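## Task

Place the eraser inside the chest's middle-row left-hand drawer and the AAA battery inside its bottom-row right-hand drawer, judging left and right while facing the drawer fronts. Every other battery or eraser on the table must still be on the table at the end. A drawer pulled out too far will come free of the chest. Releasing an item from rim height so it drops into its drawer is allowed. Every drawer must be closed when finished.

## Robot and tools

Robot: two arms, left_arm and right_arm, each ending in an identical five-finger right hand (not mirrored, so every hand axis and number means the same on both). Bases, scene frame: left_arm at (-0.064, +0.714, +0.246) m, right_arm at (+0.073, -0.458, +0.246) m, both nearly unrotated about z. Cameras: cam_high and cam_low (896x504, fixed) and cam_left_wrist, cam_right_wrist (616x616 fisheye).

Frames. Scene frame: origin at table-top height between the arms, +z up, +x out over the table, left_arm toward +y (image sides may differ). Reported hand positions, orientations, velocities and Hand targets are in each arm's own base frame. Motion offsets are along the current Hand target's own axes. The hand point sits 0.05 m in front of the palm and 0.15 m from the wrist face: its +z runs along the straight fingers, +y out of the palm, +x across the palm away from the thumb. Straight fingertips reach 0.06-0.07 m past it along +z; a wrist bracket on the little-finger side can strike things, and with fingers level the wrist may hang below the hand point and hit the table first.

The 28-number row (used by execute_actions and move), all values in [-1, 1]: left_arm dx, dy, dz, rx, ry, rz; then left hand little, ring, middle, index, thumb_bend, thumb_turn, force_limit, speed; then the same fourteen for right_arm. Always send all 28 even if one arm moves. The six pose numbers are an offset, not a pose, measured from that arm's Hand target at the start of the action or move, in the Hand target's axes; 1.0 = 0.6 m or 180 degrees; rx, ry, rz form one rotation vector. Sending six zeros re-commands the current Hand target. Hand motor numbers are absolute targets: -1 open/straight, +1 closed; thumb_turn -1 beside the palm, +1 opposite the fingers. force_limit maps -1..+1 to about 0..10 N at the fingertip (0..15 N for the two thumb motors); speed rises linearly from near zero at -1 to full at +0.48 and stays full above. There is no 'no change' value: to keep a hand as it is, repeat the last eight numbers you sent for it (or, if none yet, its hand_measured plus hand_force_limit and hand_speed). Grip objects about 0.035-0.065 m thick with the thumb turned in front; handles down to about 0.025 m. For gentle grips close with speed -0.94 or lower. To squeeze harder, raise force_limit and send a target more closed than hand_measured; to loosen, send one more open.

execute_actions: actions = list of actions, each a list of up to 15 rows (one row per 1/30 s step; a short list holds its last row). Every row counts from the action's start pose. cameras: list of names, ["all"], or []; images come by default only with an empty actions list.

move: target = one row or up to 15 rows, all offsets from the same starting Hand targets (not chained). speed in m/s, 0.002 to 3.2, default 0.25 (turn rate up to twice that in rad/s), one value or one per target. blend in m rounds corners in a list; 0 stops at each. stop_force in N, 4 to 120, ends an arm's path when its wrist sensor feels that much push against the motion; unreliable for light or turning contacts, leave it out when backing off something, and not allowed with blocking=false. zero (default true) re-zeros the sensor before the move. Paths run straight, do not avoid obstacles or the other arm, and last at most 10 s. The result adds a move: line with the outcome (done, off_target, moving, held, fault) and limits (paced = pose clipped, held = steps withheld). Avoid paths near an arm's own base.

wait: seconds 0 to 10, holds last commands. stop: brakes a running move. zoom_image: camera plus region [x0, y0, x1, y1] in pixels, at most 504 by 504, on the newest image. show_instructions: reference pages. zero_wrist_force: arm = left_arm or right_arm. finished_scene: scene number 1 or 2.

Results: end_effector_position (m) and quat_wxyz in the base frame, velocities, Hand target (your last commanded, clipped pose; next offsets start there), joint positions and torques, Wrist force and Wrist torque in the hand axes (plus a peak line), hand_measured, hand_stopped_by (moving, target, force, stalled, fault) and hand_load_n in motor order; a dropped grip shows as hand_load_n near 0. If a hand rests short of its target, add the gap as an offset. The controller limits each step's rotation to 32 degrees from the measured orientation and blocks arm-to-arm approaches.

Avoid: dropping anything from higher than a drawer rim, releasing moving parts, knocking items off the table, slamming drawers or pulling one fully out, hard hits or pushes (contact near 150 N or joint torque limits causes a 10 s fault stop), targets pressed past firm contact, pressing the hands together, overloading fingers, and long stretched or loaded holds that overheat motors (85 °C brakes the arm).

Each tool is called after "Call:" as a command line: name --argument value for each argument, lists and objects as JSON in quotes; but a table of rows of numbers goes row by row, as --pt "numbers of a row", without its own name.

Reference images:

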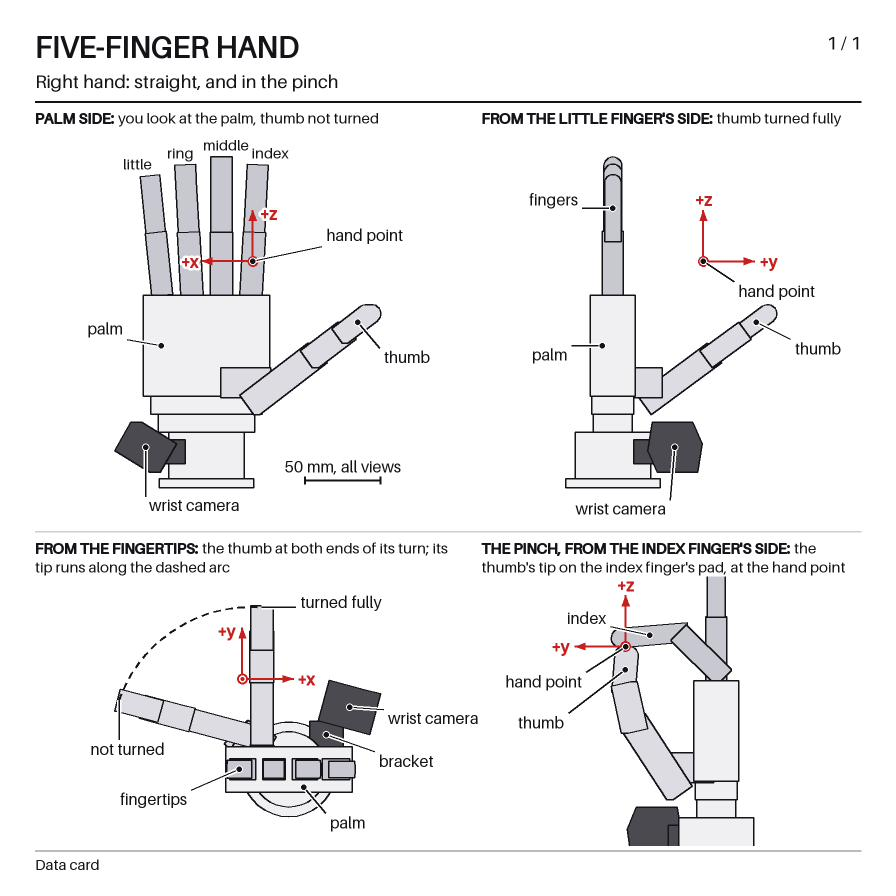

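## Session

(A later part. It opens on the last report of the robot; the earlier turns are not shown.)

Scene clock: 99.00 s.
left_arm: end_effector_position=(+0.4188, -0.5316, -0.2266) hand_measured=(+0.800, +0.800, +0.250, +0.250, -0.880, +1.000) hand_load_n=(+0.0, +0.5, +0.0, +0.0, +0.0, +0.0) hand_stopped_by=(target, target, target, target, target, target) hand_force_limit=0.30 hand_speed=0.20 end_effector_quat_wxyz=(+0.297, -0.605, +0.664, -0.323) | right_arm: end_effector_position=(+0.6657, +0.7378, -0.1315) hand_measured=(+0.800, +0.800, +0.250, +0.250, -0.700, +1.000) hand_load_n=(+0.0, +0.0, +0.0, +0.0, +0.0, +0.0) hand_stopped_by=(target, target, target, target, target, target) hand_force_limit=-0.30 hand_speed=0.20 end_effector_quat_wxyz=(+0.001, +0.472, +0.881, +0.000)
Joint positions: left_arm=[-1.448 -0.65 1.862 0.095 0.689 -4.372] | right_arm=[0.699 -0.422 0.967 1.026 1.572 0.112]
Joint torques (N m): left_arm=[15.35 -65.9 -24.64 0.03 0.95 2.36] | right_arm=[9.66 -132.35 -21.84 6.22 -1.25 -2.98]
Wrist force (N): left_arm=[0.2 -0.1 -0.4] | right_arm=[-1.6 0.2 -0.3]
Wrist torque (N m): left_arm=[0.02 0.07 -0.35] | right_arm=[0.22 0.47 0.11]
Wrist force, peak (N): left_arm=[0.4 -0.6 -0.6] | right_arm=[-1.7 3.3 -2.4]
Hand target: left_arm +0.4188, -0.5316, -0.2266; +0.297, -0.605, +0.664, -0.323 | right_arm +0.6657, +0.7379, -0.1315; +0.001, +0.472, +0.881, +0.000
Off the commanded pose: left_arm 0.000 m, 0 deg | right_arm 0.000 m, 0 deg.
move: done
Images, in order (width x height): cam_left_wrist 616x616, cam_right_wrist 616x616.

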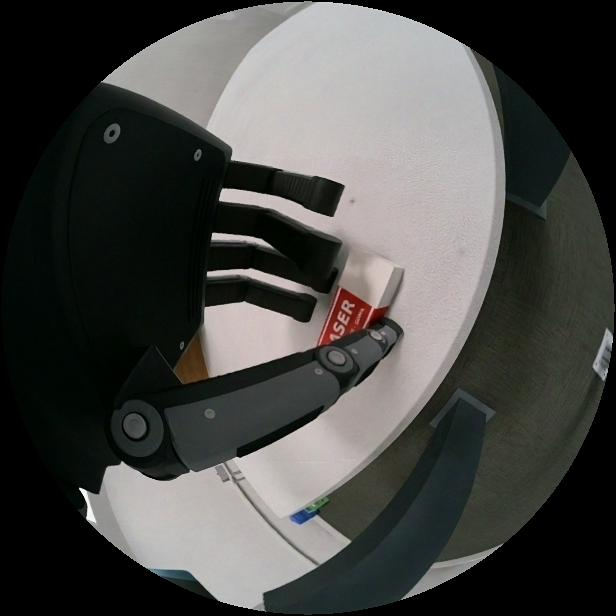

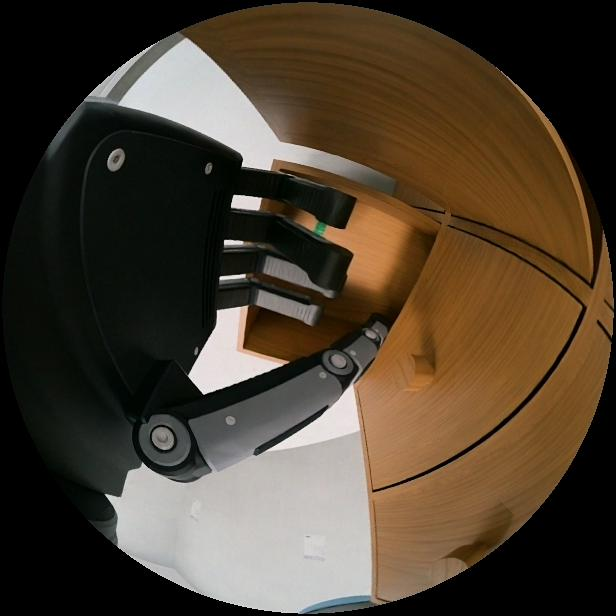

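Call:
move --pt "0 0 0 0 0 0 0.8 0.8 0.25 0.25 -0.3 1.0 -0.1 -0.5 0 0 0 0 0 0 0.8 0.8 0.25 0.25 -0.7 1.0 -0.3 0.2" --pt "0 -0.0328 -0.0257 0 0 0 0.8 0.8 0.25 0.25 -0.3 1.0 -0.1 -0.5 0 0 -0.117 0 0 0 0.8 0.8 0.25 0.25 -0.7 1.0 -0.3 0.2" --pt "0 -0.0657 -0.0513 0 0 0 0.8 0.8 0.25 0.25 -0.3 1.0 -0.1 -0.5 0 -0.183 -0.117 0 0 0 0.8 0.8 0.1 0.1 0.0 1.0 -0.1 0.2" --pt "0 -0.0657 -0.0513 0 0 0 0.8 0.8 0.25 0.25 -0.3 1.0 -0.1 -0.5 0 -0.183 0.103 0 0 0 0.8 0.8 0.1 0.1 0.0 1.0 -0.1 0.2" --cameras '["all"]' --speed 0.25

Call:
zoom_image --camera "cam_left_wrist" --region '[260, 200, 460, 400]'

Call:
zoom_image --camera "cam_right_wrist" --region '[260, 200, 560, 500]'

Scene clock: 104.57 s.
left_arm: end_effector_position=(+0.4187, -0.5317, -0.1765) hand_measured=(+0.800, +0.800, +0.250, +0.250, -0.676, +1.000) hand_load_n=(+0.0, +0.0, +5.0, +0.5, +7.5, +2.5) hand_stopped_by=(target, target, target, target, force, target) hand_force_limit=-0.10 hand_speed=-0.50 end_effector_quat_wxyz=(+0.297, -0.605, +0.664, -0.323) | right_arm: end_effector_position=(+0.5744, +0.6770, -0.1933) hand_measured=(+0.800, +0.800, +0.100, +0.100, +0.000, +1.000) hand_load_n=(+0.0, +0.0, +0.0, +0.0, +0.0, +0.0) hand_stopped_by=(target, target, target, target, target, target) hand_force_limit=-0.10 hand_speed=0.20 end_effector_quat_wxyz=(+0.001, +0.472, +0.881, +0.000)
Joint positions: left_arm=[-1.449 -0.729 1.883 0.154 0.689 -4.372] | right_arm=[0.714 -0.505 1.288 0.788 1.572 0.127]
Joint torques (N m): left_arm=[-13.78 -85.45 -5.6 7.83 -2.28 -2.75] | right_arm=[-0.51 -91.03 -36.41 1.37 -1.86 -1.74]
Wrist force (N): left_arm=[0.4 -0.5 0.1] | right_arm=[-1.1 0.2 0.0]
Wrist torque (N m): left_arm=[-0.06 0.03 -0.34] | right_arm=[0.18 0.44 -0.01]
Wrist force, peak (N): left_arm=[0.2 -2.7 -2.2] | right_arm=[-1.7 0.3 2.0]
Hand target: left_arm +0.4187, -0.5317, -0.1765; +0.297, -0.605, +0.664, -0.323 | right_arm +0.5744, +0.6770, -0.1934; +0.001, +0.472, +0.881, +0.000
Off the commanded pose: left_arm 0.000 m, 0 deg | right_arm 0.000 m, 0 deg.
move: done

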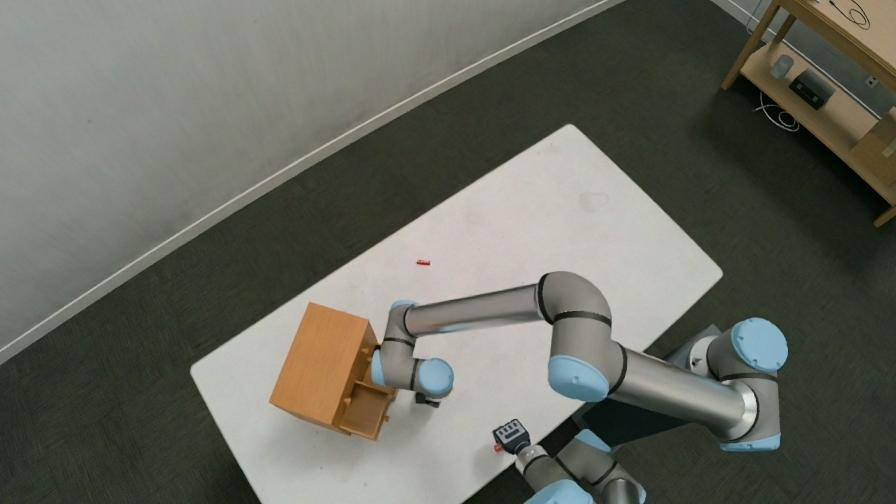

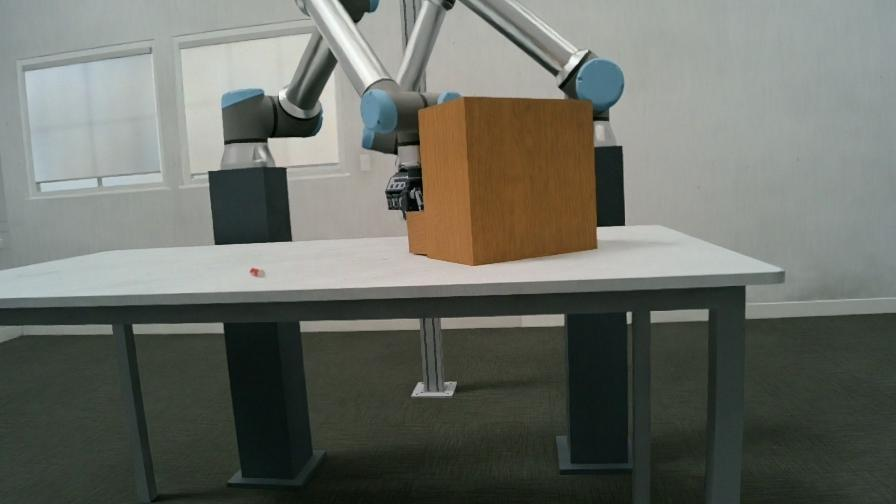

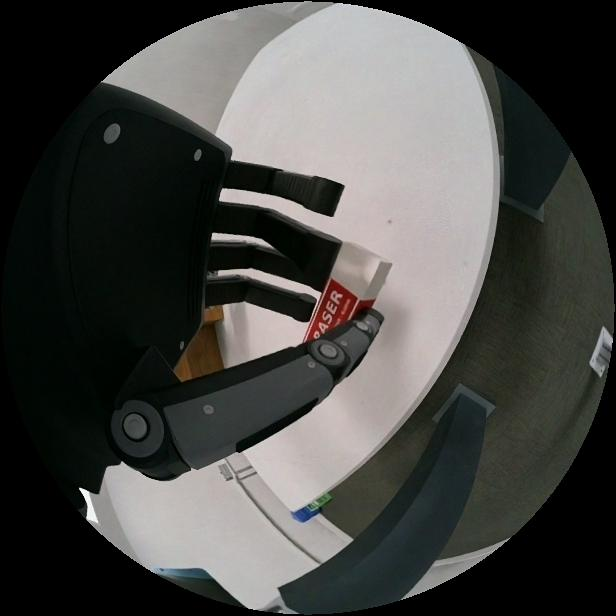

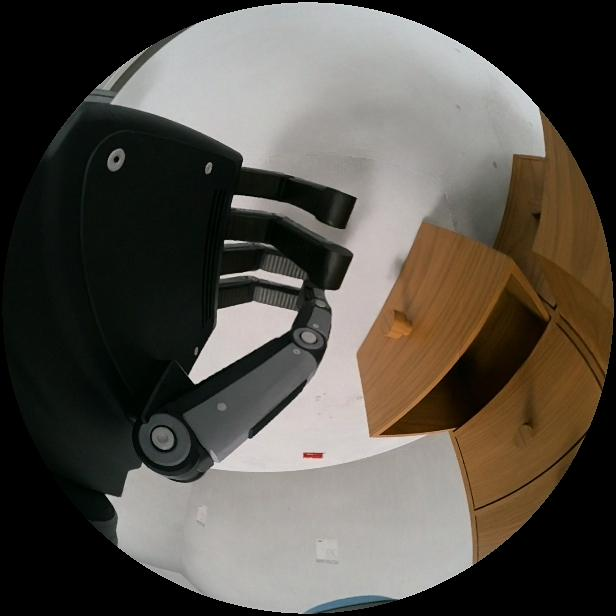

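Scaled by 2.520 from the camera's 616x616 image, which has a finer 880x880 frame.

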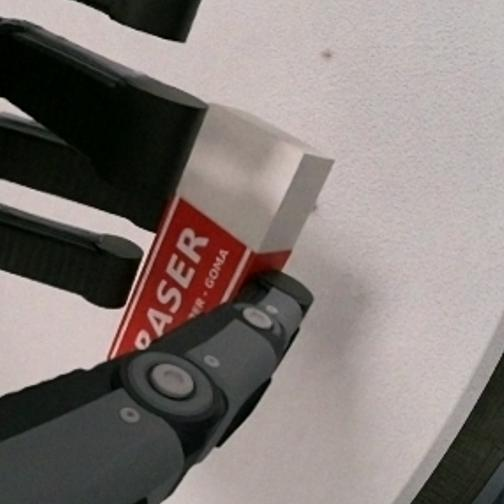

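Scaled by 1.680 from the camera's 616x616 image, which has a finer 880x880 frame.

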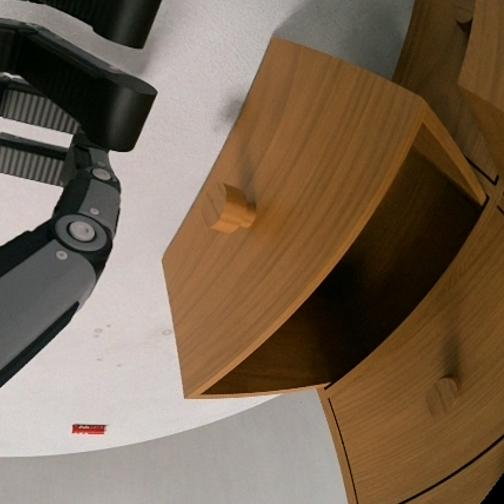

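Call:
move --pt "0 0 0 0 0 0 0.8 0.8 0.25 0.25 -0.3 1.0 -0.1 -0.5 0 0.22 0 0 0 0 0.8 0.8 0.1 0.1 0.0 1.0 -0.1 0.2" --pt "0 0 0 0 0 0 0.8 0.8 0.25 0.25 -0.3 1.0 -0.1 -0.5 0 0.265 0 0 0 0 0.8 0.8 0.1 0.1 0.0 1.0 -0.1 0.2" --cameras '["cam_right_wrist"]' --speed '[0.1,0.04]' --stop_force 7

Call:
zoom_image --camera "cam_right_wrist" --region '[300, 100, 560, 360]'

Scene clock: 111.73 s.
left_arm: end_effector_position=(+0.4187, -0.5317, -0.1765) hand_measured=(+0.800, +0.800, +0.250, +0.250, -0.676, +1.000) hand_load_n=(+0.0, +0.0, +5.0, +0.0, +7.5, +2.5) hand_stopped_by=(target, target, target, target, force, target) hand_force_limit=-0.10 hand_speed=-0.50 end_effector_quat_wxyz=(+0.297, -0.605, +0.664, -0.323) | right_arm: end_effector_position=(+0.7067, +0.7650, -0.1933) hand_measured=(+0.800, +0.800, +0.100, +0.100, +0.000, +1.000) hand_load_n=(+0.0, +0.0, +0.0, +0.0, -0.5, +0.0) hand_stopped_by=(target, target, target, target, target, target) hand_force_limit=-0.10 hand_speed=0.20 end_effector_quat_wxyz=(+0.001, +0.472, +0.881, +0.000)
Joint positions: left_arm=[-1.449 -0.729 1.883 0.154 0.689 -4.372] | right_arm=[0.693 -0.267 0.755 1.082 1.572 0.106]
Joint torques (N m): left_arm=[-13.36 -85.58 -4.43 6.95 -2.02 -3.15] | right_arm=[-11.03 -105.09 -44.22 6.17 2.21 -3.08]
Wrist force (N): left_arm=[0.0 0.0 -0.3] | right_arm=[-1.9 0.2 0.6]
Wrist torque (N m): left_arm=[0.03 0.09 -0.34] | right_arm=[0.17 0.50 0.08]
Wrist force, peak (N): left_arm=[0.6 -0.1 -0.6] | right_arm=[-2.1 1.0 -0.7]
Hand target: left_arm +0.4187, -0.5317, -0.1765; +0.297, -0.605, +0.664, -0.323 | right_arm +0.7067, +0.7650, -0.1933; +0.001, +0.472, +0.881, +0.000
Off the commanded pose: left_arm 0.000 m, 0 deg | right_arm 0.000 m, 0 deg.
move: done
Images, in order (width x height): cam_right_wrist 616x616.

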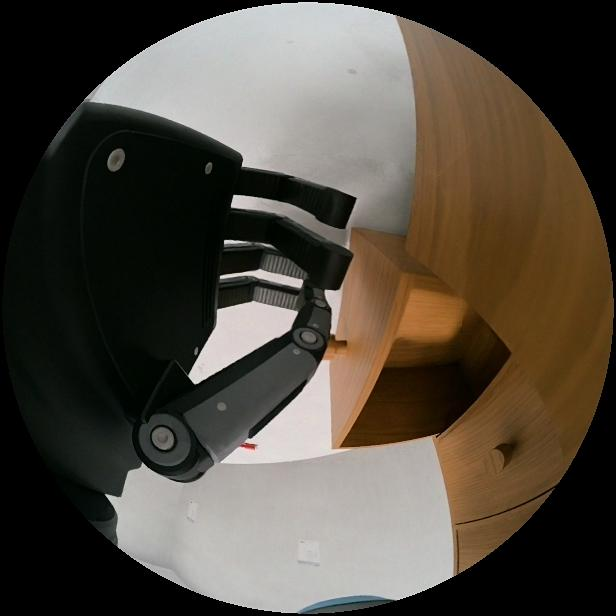

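Scaled by 1.938 from the camera's 616x616 image, which has a finer 880x880 frame.

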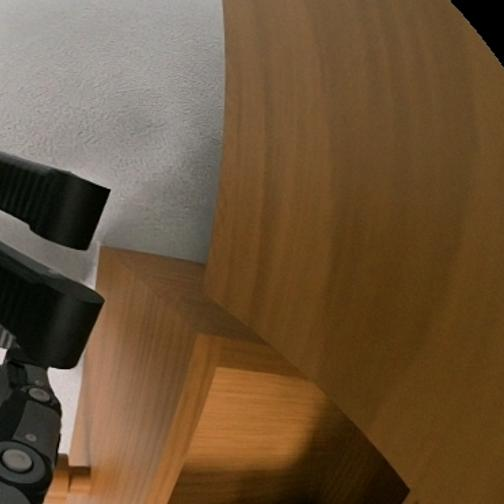

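Call:
execute_actions --actions '[]'

Call:
zoom_image --camera "cam_high" --region '[250, 280, 470, 460]'

Scene clock: 113.30 s.
left_arm: end_effector_position=(+0.4187, -0.5317, -0.1765) hand_measured=(+0.800, +0.800, +0.250, +0.250, -0.676, +1.000) hand_load_n=(+0.0, +0.0, +5.0, +0.0, +7.5, +2.5) hand_stopped_by=(target, target, target, target, force, target) hand_force_limit=-0.10 hand_speed=-0.50 end_effector_quat_wxyz=(+0.297, -0.605, +0.664, -0.323) | right_arm: end_effector_position=(+0.7067, +0.7650, -0.1933) hand_measured=(+0.800, +0.800, +0.100, +0.100, +0.000, +1.000) hand_load_n=(+0.0, +0.0, +0.0, +0.0, +0.0, +0.0) hand_stopped_by=(target, target, target, target, target, target) hand_force_limit=-0.10 hand_speed=0.20 end_effector_quat_wxyz=(+0.001, +0.472, +0.881, +0.000)
Joint positions: left_arm=[-1.449 -0.729 1.883 0.154 0.689 -4.372] | right_arm=[0.693 -0.267 0.755 1.082 1.572 0.106]
Joint velocities: within noise
Joint torques (N m): left_arm=[-15.29 -81.38 -5.5 7.2 -2.89 -2.97] | right_arm=[-8.15 -103.37 -45.33 6.26 2.01 -3.13]
Motor temperatures (°C): left_arm=[27 26 30 29 37 31] | right_arm=[29 25 26 30 32 33]
Wrist force (N): left_arm=[0.2 -0.3 -0.1] | right_arm=[-1.5 0.5 -0.3]
Wrist torque (N m): left_arm=[-0.02 0.06 -0.34] | right_arm=[0.27 0.45 0.12]
Wrist force, peak (N): left_arm=[0.3 -0.1 -0.7] | right_arm=[-2.0 0.3 0.0]
Hand target: left_arm +0.4187, -0.5317, -0.1765; +0.297, -0.605, +0.664, -0.323 | right_arm +0.7067, +0.7650, -0.1933; +0.001, +0.472, +0.881, +0.000
Off the commanded pose: left_arm 0.000 m, 0 deg | right_arm 0.000 m, 0 deg.

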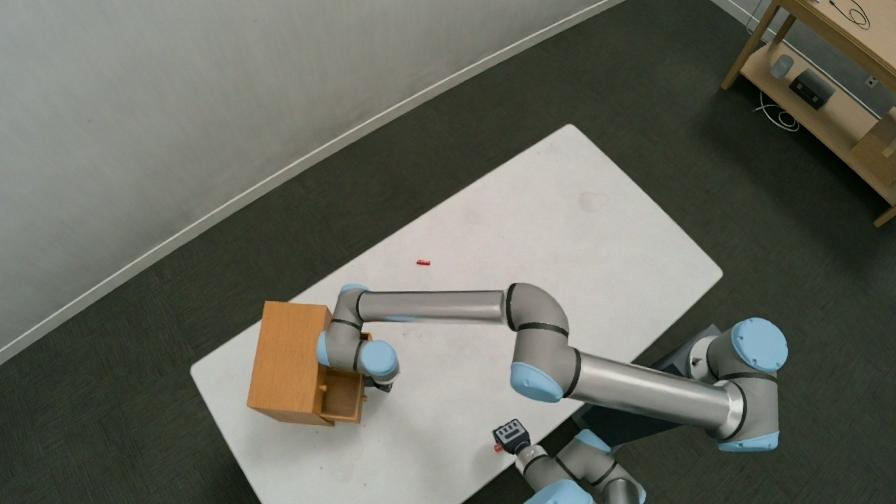

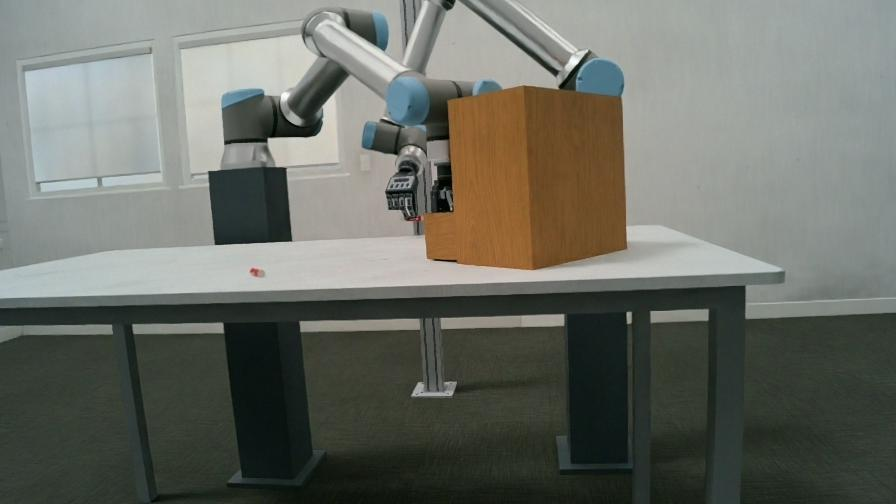

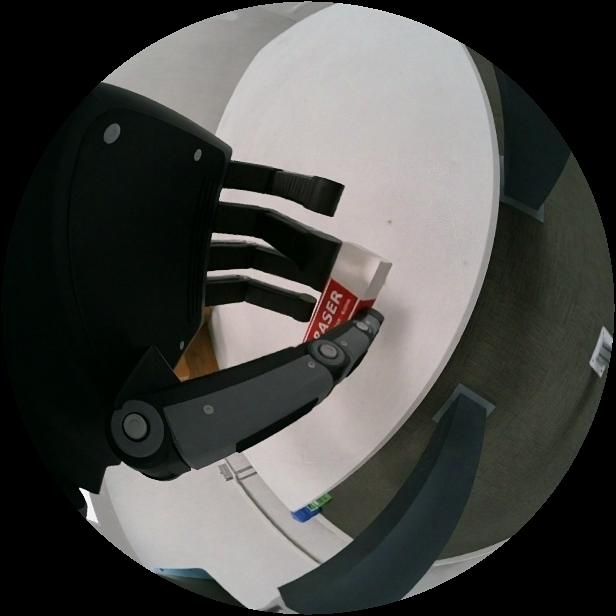

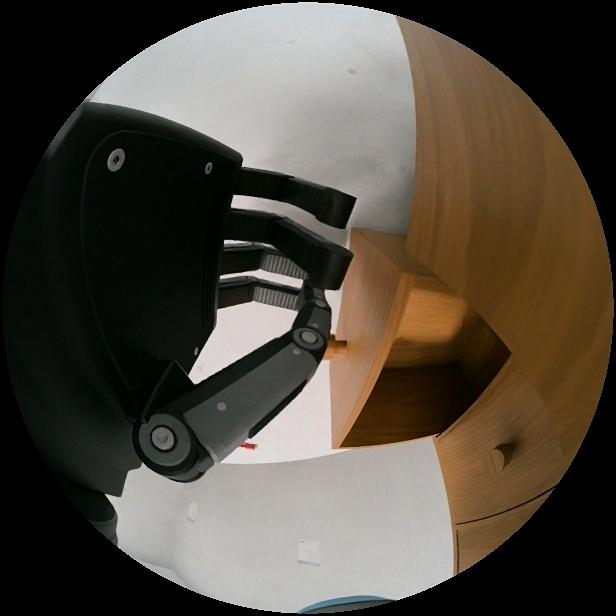

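Scaled by 2.291 from the camera's 896x504 image, which has a finer 1280x720 frame.

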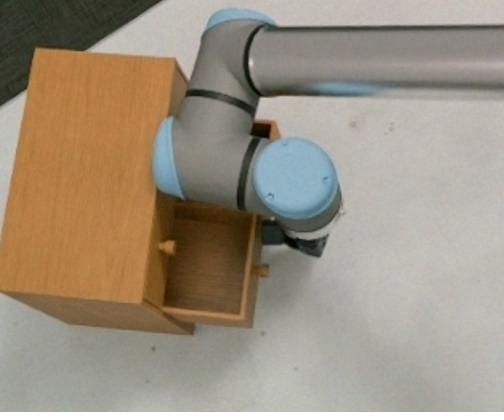

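Call:
move --pt "0 0 0 0 0 0 0.8 0.8 0.25 0.25 -0.3 1.0 -0.1 -0.5 0 -0.265 0 0 0 0 0.8 0.8 0.1 0.1 0.0 1.0 -0.1 0.2" --pt "0 0 0 0 0 0 0.8 0.8 0.25 0.25 -0.3 1.0 -0.1 -0.5 -0.2 -0.4 -0.4167 0 0 0 0.8 0.8 0.1 0.1 0.0 1.0 -0.1 0.2" --pt "-0.1792 -0.3952 -0.1977 -0.1332 0.3397 0.6942 0.8 0.8 0.25 0.25 -0.3 1.0 -0.1 -0.5 -0.711 -0.7837 -0.572 0 0 0 0.8 0.8 0.1 0.1 0.0 1.0 -0.1 0.2" --cameras '["cam_left_wrist","cam_high","cam_low"]' --speed 0.4 --blend '[0.03,0.05,0]'

Call:
zoom_image --camera "cam_high" --region '[230, 280, 400, 450]'

Call:
zoom_image --camera "cam_left_wrist" --region '[300, 150, 600, 450]'

Scene clock: 120.10 s.
left_arm: end_effector_position=(+0.4803, -0.4302, +0.0838) hand_measured=(+0.800, +0.800, +0.250, +0.250, -0.676, +1.000) hand_load_n=(+0.0, +0.0, +5.0, +0.0, +7.5, +2.5) hand_stopped_by=(target, target, target, target, force, target) hand_force_limit=-0.10 hand_speed=-0.50 end_effector_quat_wxyz=(+0.001, +0.438, +0.899, +0.000) | right_arm: end_effector_position=(+0.5512, +0.1498, +0.1503) hand_measured=(+0.800, +0.800, +0.100, +0.100, +0.000, +1.000) hand_load_n=(+0.0, +0.0, +0.0, +0.0, +0.0, +0.0) hand_stopped_by=(target, target, target, target, target, target) hand_force_limit=-0.10 hand_speed=0.20 end_effector_quat_wxyz=(+0.001, +0.472, +0.881, +0.000)
Joint positions: left_arm=[-1.111 -1.111 1.835 0.845 1.571 -1.775] | right_arm=[-0.066 -1.328 2.004 0.893 1.572 -0.654]
Joint torques (N m): left_arm=[16.02 -52.72 -41.92 8.01 -1.38 2.12] | right_arm=[-6.78 -68.64 -17.77 6.44 -2.15 -3.57]
Wrist force (N): left_arm=[-0.1 0.4 -0.7] | right_arm=[-1.6 -0.3 -0.4]
Wrist torque (N m): left_arm=[0.29 0.13 -0.22] | right_arm=[0.10 0.45 0.11]
Wrist force, peak (N): left_arm=[0.2 0.8 -1.1] | right_arm=[-1.8 2.3 -0.5]
Hand target: left_arm +0.4803, -0.4302, +0.0838; +0.001, +0.438, +0.899, +0.000 | right_arm +0.5512, +0.1497, +0.1503; +0.001, +0.472, +0.881, +0.000
Off the commanded pose: left_arm 0.000 m, 0 deg | right_arm 0.000 m, 0 deg.
move: done
Images, in order (width x height): cam_high 896x504, cam_low 896x504, cam_left_wrist 616x616.

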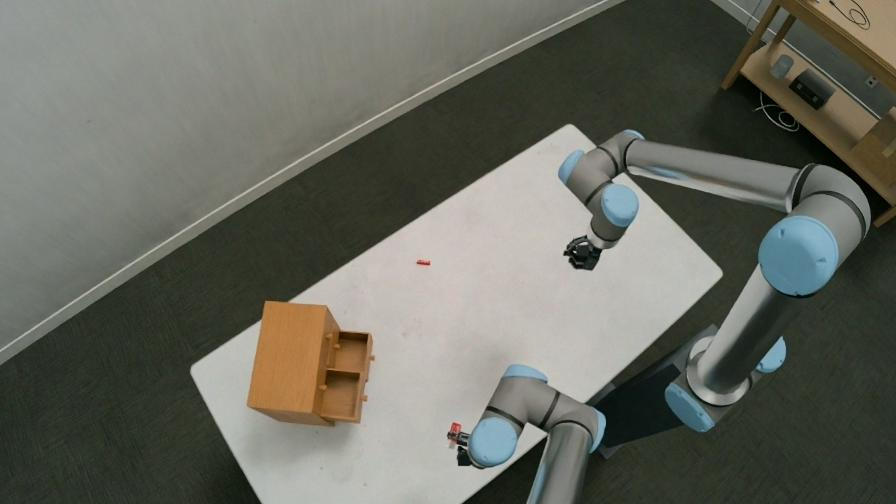

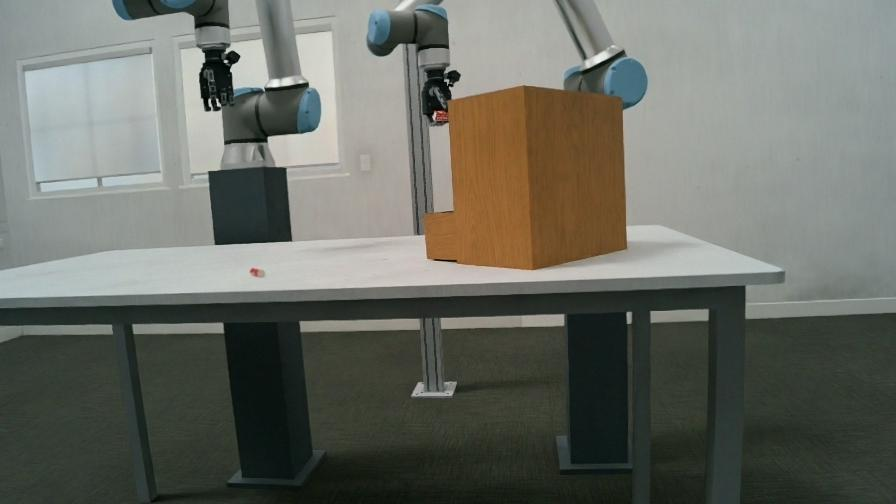

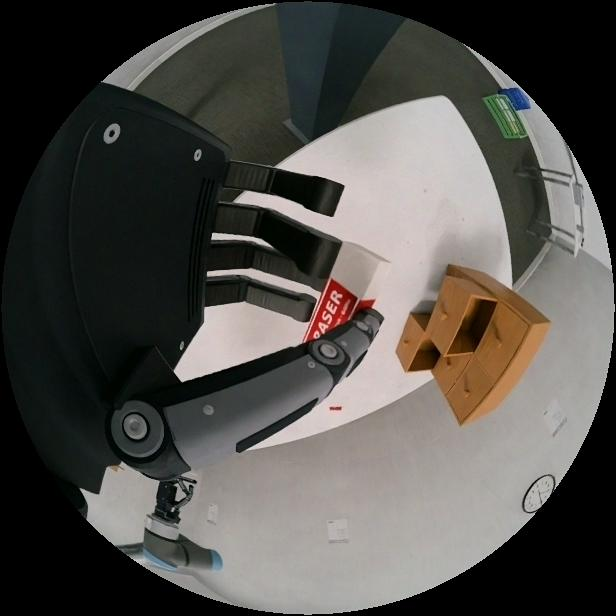

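Scaled by 2.965 from the camera's 896x504 image, which has a finer 1280x720 frame.

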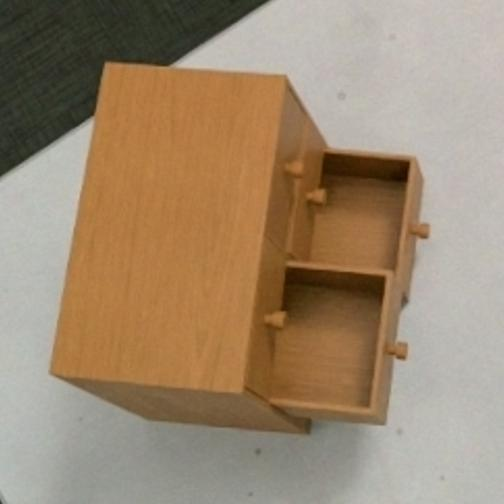

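Scaled by 1.680 from the camera's 616x616 image, which has a finer 880x880 frame.

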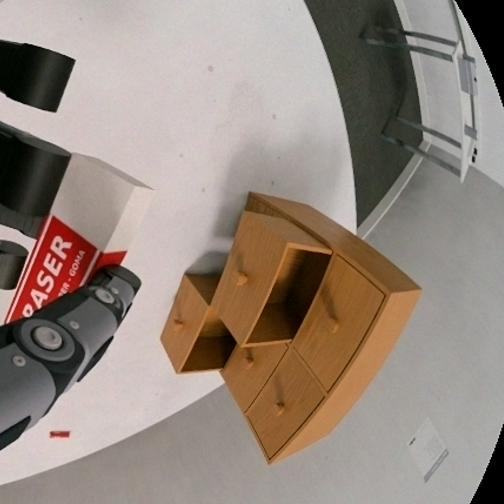

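Call:
zoom_image --camera "cam_left_wrist" --region '[385, 255, 565, 435]'

Scaled by 2.800 from the camera's 616x616 image, which has a finer 880x880 frame.

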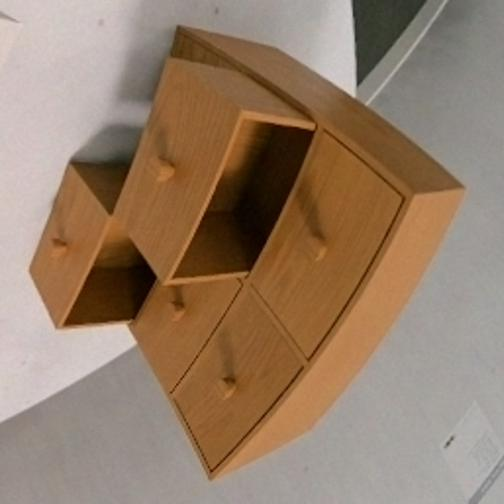

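Call:
move --target '[-0.0967,0.4583,0.05,0,0,-0.062,0.8,0.8,0.25,0.25,-0.3,1.0,-0.1,-0.5, 0,0,0,0,0,0,0.8,0.8,0.1,0.1,0.0,1.0,-0.1,0.2]' --cameras '["cam_left_wrist","cam_high"]' --speed 0.3

Call:
zoom_image --camera "cam_left_wrist" --region '[330, 230, 610, 510]'

Scene clock: 125.20 s.
left_arm: end_effector_position=(+0.7325, -0.3064, +0.0538) hand_measured=(+0.800, +0.800, +0.250, +0.250, -0.676, +1.000) hand_load_n=(+0.0, +0.0, +5.0, +0.0, +7.5, +2.5) hand_stopped_by=(target, target, target, target, force, target) hand_force_limit=-0.10 hand_speed=-0.50 end_effector_quat_wxyz=(+0.001, +0.348, +0.937, +0.000) | right_arm: end_effector_position=(+0.5512, +0.1497, +0.1503) hand_measured=(+0.800, +0.800, +0.100, +0.100, +0.000, +1.000) hand_load_n=(+0.0, +0.0, +0.0, +0.0, +0.0, +0.0) hand_stopped_by=(target, target, target, target, target, target) hand_force_limit=-0.10 hand_speed=0.20 end_effector_quat_wxyz=(+0.001, +0.472, +0.881, +0.000)
Joint positions: left_arm=[-0.695 -0.892 1.522 0.94 1.571 -1.554] | right_arm=[-0.066 -1.328 2.004 0.893 1.572 -0.654]
Joint torques (N m): left_arm=[15.2 -68.88 -46.73 8.03 2.44 2.11] | right_arm=[-8.51 -68.03 -17.83 6.21 -2.11 -3.06]
Wrist force (N): left_arm=[-0.5 0.2 -1.0] | right_arm=[-1.3 -0.1 -0.1]
Wrist torque (N m): left_arm=[0.22 0.21 -0.27] | right_arm=[0.10 0.41 0.14]
Wrist force, peak (N): left_arm=[-1.2 2.1 -0.8] | right_arm=[-2.2 -0.4 -0.3]
Hand target: left_arm +0.7325, -0.3064, +0.0538; +0.001, +0.348, +0.937, +0.000 | right_arm +0.5512, +0.1497, +0.1503; +0.001, +0.472, +0.881, +0.000
Off the commanded pose: left_arm 0.000 m, 0 deg | right_arm 0.000 m, 0 deg.
move: done
Images, in order (width x height): cam_high 896x504, cam_left_wrist 616x616.

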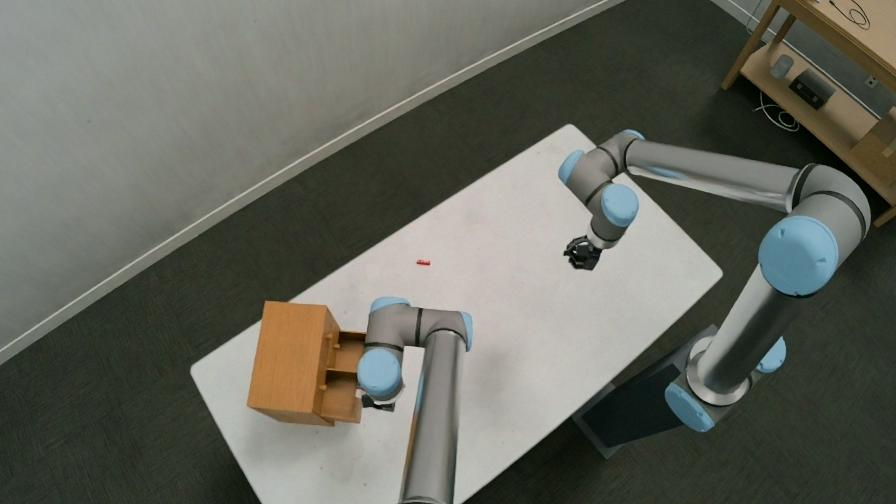

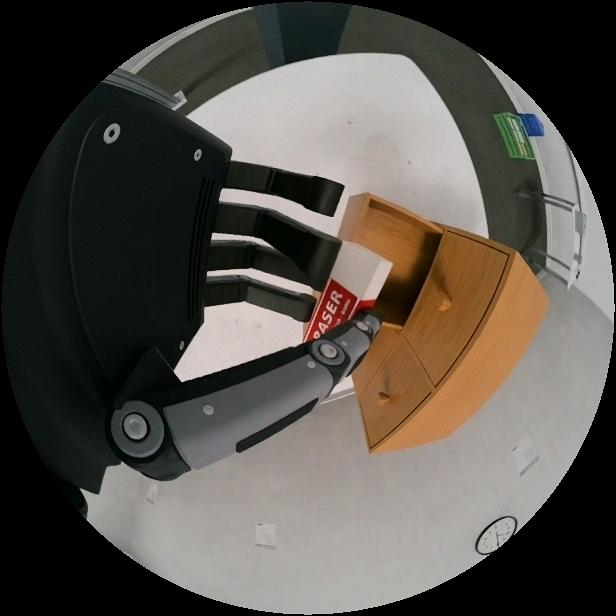

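Scaled by 1.800 from the camera's 616x616 image, which has a finer 880x880 frame.

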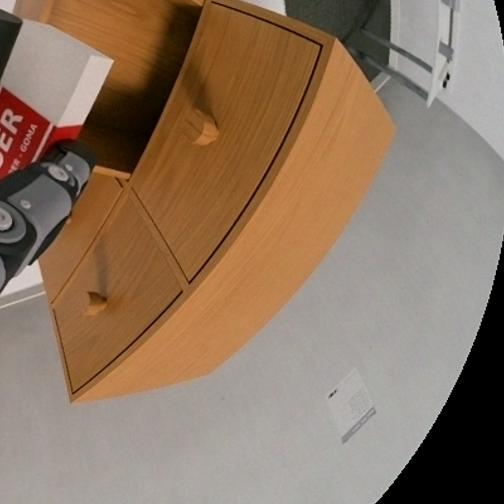

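Call:
move --pt "0.0225 0.1317 0 0 0 -0.0106 0.8 0.8 0.25 0.25 -0.3 1.0 -0.1 -0.5 0 0 0 0 0 0 0.8 0.8 0.1 0.1 0.0 1.0 -0.1 0.2" --pt "0.0225 0.1317 0.1467 0 0 -0.0106 0.8 0.8 0.25 0.25 -0.3 1.0 -0.1 -0.5 0 0 0 0 0 0 0.8 0.8 0.1 0.1 0.0 1.0 -0.1 0.2" --cameras '["cam_left_wrist"]' --speed 0.12 --stop_force 6

Scene clock: 130.77 s.
left_arm: end_effector_position=(+0.7740, -0.2378, -0.0342) hand_measured=(+0.800, +0.800, +0.250, +0.250, -0.676, +1.000) hand_load_n=(+0.0, +0.0, +5.0, +0.0, +7.0, +2.5) hand_stopped_by=(target, target, target, target, force, target) hand_force_limit=-0.10 hand_speed=-0.50 end_effector_quat_wxyz=(+0.001, +0.333, +0.943, +0.000) | right_arm: end_effector_position=(+0.5512, +0.1497, +0.1503) hand_measured=(+0.800, +0.800, +0.100, +0.100, +0.000, +1.000) hand_load_n=(+0.0, +0.0, +0.0, +0.0, +0.0, +0.0) hand_stopped_by=(target, target, target, target, target, target) hand_force_limit=-0.10 hand_speed=0.20 end_effector_quat_wxyz=(+0.001, +0.472, +0.881, +0.000)
Joint positions: left_arm=[-0.588 -0.785 1.515 0.84 1.571 -1.48] | right_arm=[-0.066 -1.328 2.004 0.893 1.572 -0.654]
Joint torques (N m): left_arm=[16.27 -69.89 -23.49 0.36 -0.16 1.74] | right_arm=[-9.56 -68.1 -18.03 5.99 -2.43 -3.37]
Wrist force (N): left_arm=[-0.1 -0.4 -2.2] | right_arm=[-1.7 -0.5 -0.4]
Wrist torque (N m): left_arm=[0.25 0.14 -0.25] | right_arm=[0.05 0.46 0.10]
Wrist force, peak (N): left_arm=[-0.2 1.0 -2.3] | right_arm=[-2.3 -0.1 -0.4]
Hand target: left_arm +0.7740, -0.2378, -0.0342; +0.001, +0.333, +0.943, +0.000 | right_arm +0.5512, +0.1497, +0.1503; +0.001, +0.472, +0.881, +0.000
Off the commanded pose: left_arm 0.000 m, 0 deg | right_arm 0.000 m, 0 deg.
move: done
Images, in order (width x height): cam_left_wrist 616x616.

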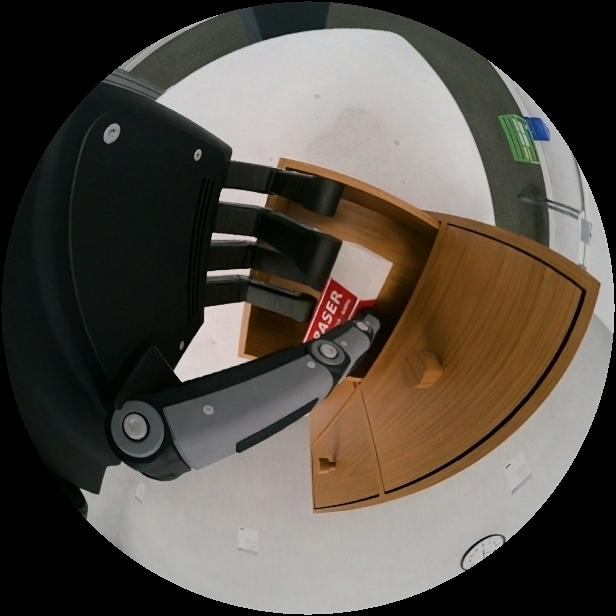

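Call:
move --pt "0 0 0 0 0 0 0.8 0.8 0.25 0.25 -0.86 1.0 -0.1 0.1 0 0 0 0 0 0 0.8 0.8 0.1 0.1 0.0 1.0 -0.1 0.2" --pt "0 -0.02 -0.14 0 0 0 0.8 0.8 0.25 0.25 -0.86 1.0 -0.1 0.1 0 0 0 0 0 0 0.8 0.8 0.1 0.1 0.0 1.0 -0.1 0.2" --pt "-0.1 -0.1 -0.14 0 0 0 0.8 0.8 0.1 0.1 0.0 1.0 -0.1 0.2 0 0 0 0 0 0 0.8 0.8 0.1 0.1 0.0 1.0 -0.1 0.2" --cameras '["cam_left_wrist","cam_high"]' --speed 0.2

Call:
zoom_image --camera "cam_left_wrist" --region '[230, 120, 510, 400]'

Scene clock: 134.70 s.
left_arm: end_effector_position=(+0.7830, -0.3221, +0.0499) hand_measured=(+0.800, +0.800, +0.100, +0.100, +0.000, +1.000) hand_load_n=(+0.0, +0.0, +0.0, +0.0, +0.0, +0.0) hand_stopped_by=(target, target, target, target, target, target) hand_force_limit=-0.10 hand_speed=0.20 end_effector_quat_wxyz=(+0.001, +0.333, +0.943, +0.000) | right_arm: end_effector_position=(+0.5512, +0.1497, +0.1503) hand_measured=(+0.800, +0.800, +0.100, +0.100, +0.000, +1.000) hand_load_n=(+0.0, +0.0, +0.0, +0.0, +0.0, -0.5) hand_stopped_by=(target, target, target, target, target, target) hand_force_limit=-0.10 hand_speed=0.20 end_effector_quat_wxyz=(+0.001, +0.472, +0.881, +0.000)
Joint positions: left_arm=[-0.67 -0.814 1.384 0.999 1.571 -1.563] | right_arm=[-0.066 -1.328 2.004 0.893 1.572 -0.654]
Joint torques (N m): left_arm=[-15.87 -73.54 -45.76 7.94 -0.94 -3.09] | right_arm=[-7.92 -68.47 -17.49 6.16 -2.33 -2.98]
Wrist force (N): left_arm=[-0.6 0.0 -1.0] | right_arm=[-1.6 -0.4 -0.3]
Wrist torque (N m): left_arm=[0.21 0.23 -0.11] | right_arm=[0.07 0.45 0.12]
Wrist force, peak (N): left_arm=[-0.6 -0.2 -2.9] | right_arm=[-2.3 -0.6 -0.2]
Hand target: left_arm +0.7830, -0.3221, +0.0499; +0.001, +0.333, +0.943, +0.000 | right_arm +0.5512, +0.1497, +0.1503; +0.001, +0.472, +0.881, +0.000
Off the commanded pose: left_arm 0.000 m, 0 deg | right_arm 0.000 m, 0 deg.
move: done
Images, in order (width x height): cam_high 896x504, cam_left_wrist 616x616.

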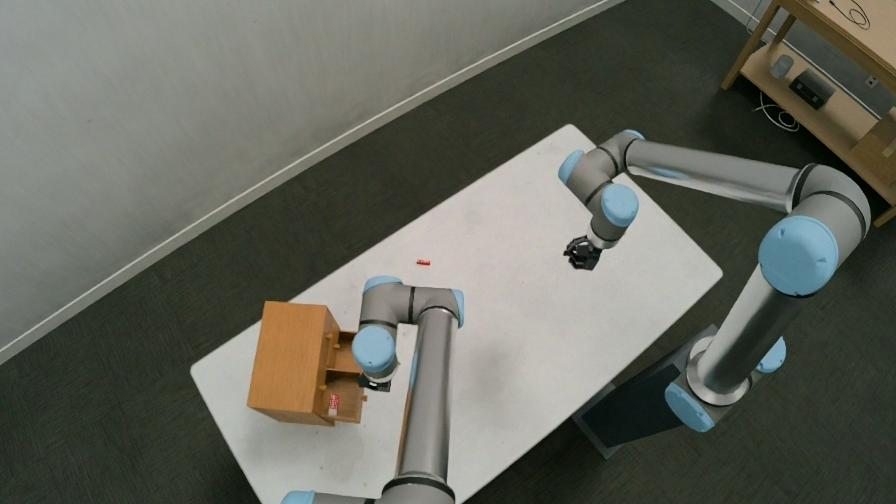

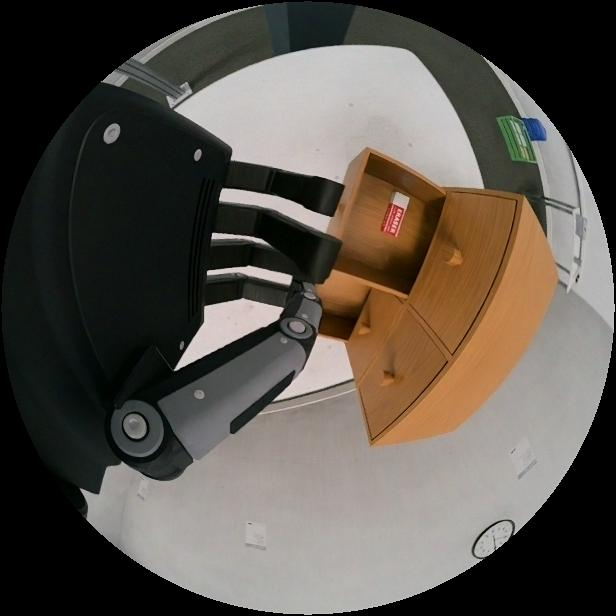

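Scaled by 1.800 from the camera's 616x616 image, which has a finer 880x880 frame.

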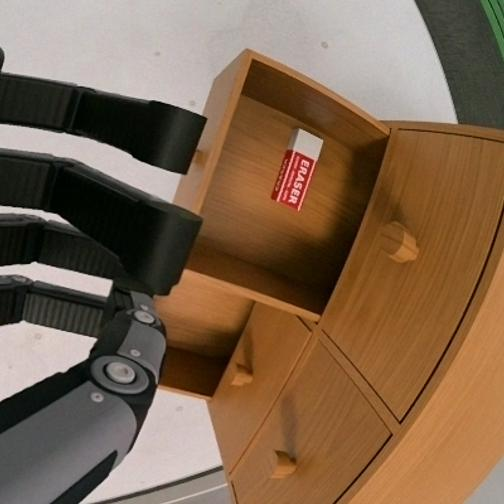

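Call:
move --target '[-0.2,0.02,0,0,0,0,0.8,0.8,0.1,0.1,0.0,1.0,-0.1,0.2, 0,0,0,0,0,0,0.8,0.8,0.1,0.1,0.0,1.0,-0.1,0.2]' --cameras '["cam_left_wrist","cam_high"]' --speed 0.3

Call:
zoom_image --camera "cam_left_wrist" --region '[280, 120, 500, 340]'

Scene clock: 136.63 s.
left_arm: end_effector_position=(+0.8839, -0.3880, +0.0500) hand_measured=(+0.800, +0.800, +0.100, +0.100, +0.000, +1.000) hand_load_n=(+0.0, +0.0, +0.0, +0.0, +0.0, +0.0) hand_stopped_by=(target, target, target, target, target, target) hand_force_limit=-0.10 hand_speed=0.20 end_effector_quat_wxyz=(+0.001, +0.333, +0.943, +0.000) | right_arm: end_effector_position=(+0.5512, +0.1497, +0.1503) hand_measured=(+0.800, +0.800, +0.100, +0.100, +0.000, +1.000) hand_load_n=(+0.0, +0.0, +0.0, +0.0, +0.0, +0.0) hand_stopped_by=(target, target, target, target, target, target) hand_force_limit=-0.10 hand_speed=0.20 end_effector_quat_wxyz=(+0.001, +0.472, +0.881, +0.000)
Joint positions: left_arm=[-0.658 -0.624 1.022 1.172 1.571 -1.551] | right_arm=[-0.066 -1.328 2.004 0.893 1.572 -0.654]
Joint torques (N m): left_arm=[14.7 -88 -49.83 7.83 2.34 2.06] | right_arm=[-9.55 -69.56 -18.77 6.19 -2.14 -3.2]
Wrist force (N): left_arm=[0.0 0.2 -1.2] | right_arm=[-1.8 -0.9 -0.1]
Wrist torque (N m): left_arm=[0.24 0.14 -0.24] | right_arm=[-0.02 0.47 0.10]
Wrist force, peak (N): left_arm=[-2.0 0.0 -1.2] | right_arm=[-2.4 -0.6 -0.1]
Hand target: left_arm +0.8840, -0.3880, +0.0500; +0.001, +0.333, +0.943, +0.000 | right_arm +0.5512, +0.1497, +0.1503; +0.001, +0.472, +0.881, +0.000
Off the commanded pose: left_arm 0.000 m, 0 deg | right_arm 0.000 m, 0 deg.
move: done
Images, in order (width x height): cam_high 896x504, cam_left_wrist 616x616.

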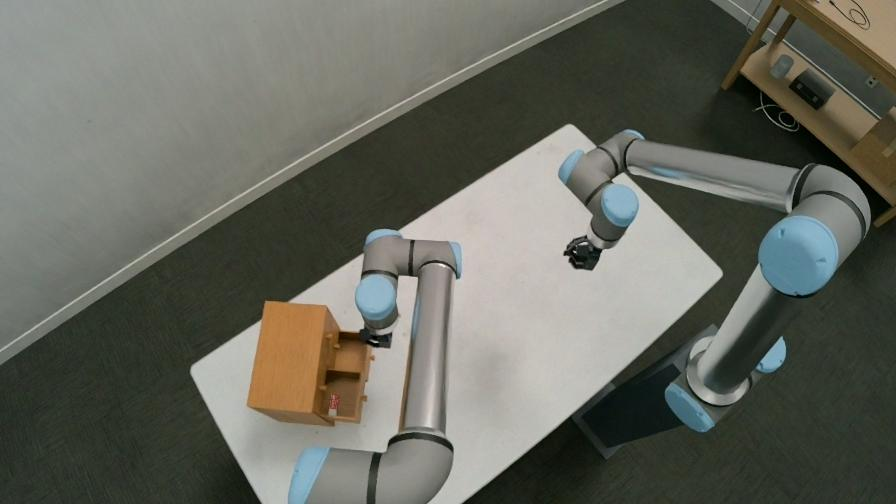

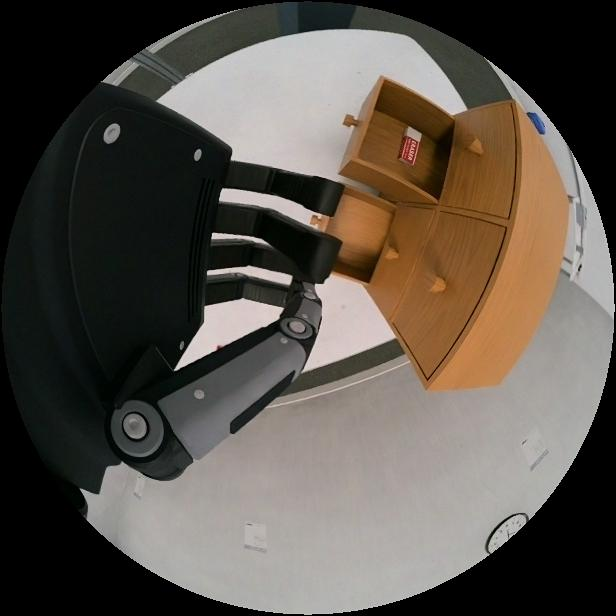

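Scaled by 2.291 from the camera's 616x616 image, which has a finer 880x880 frame.

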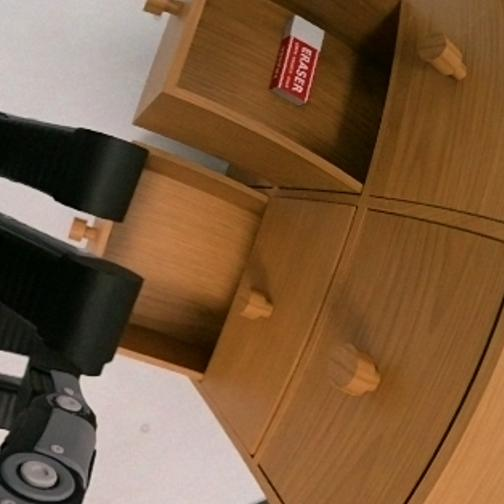

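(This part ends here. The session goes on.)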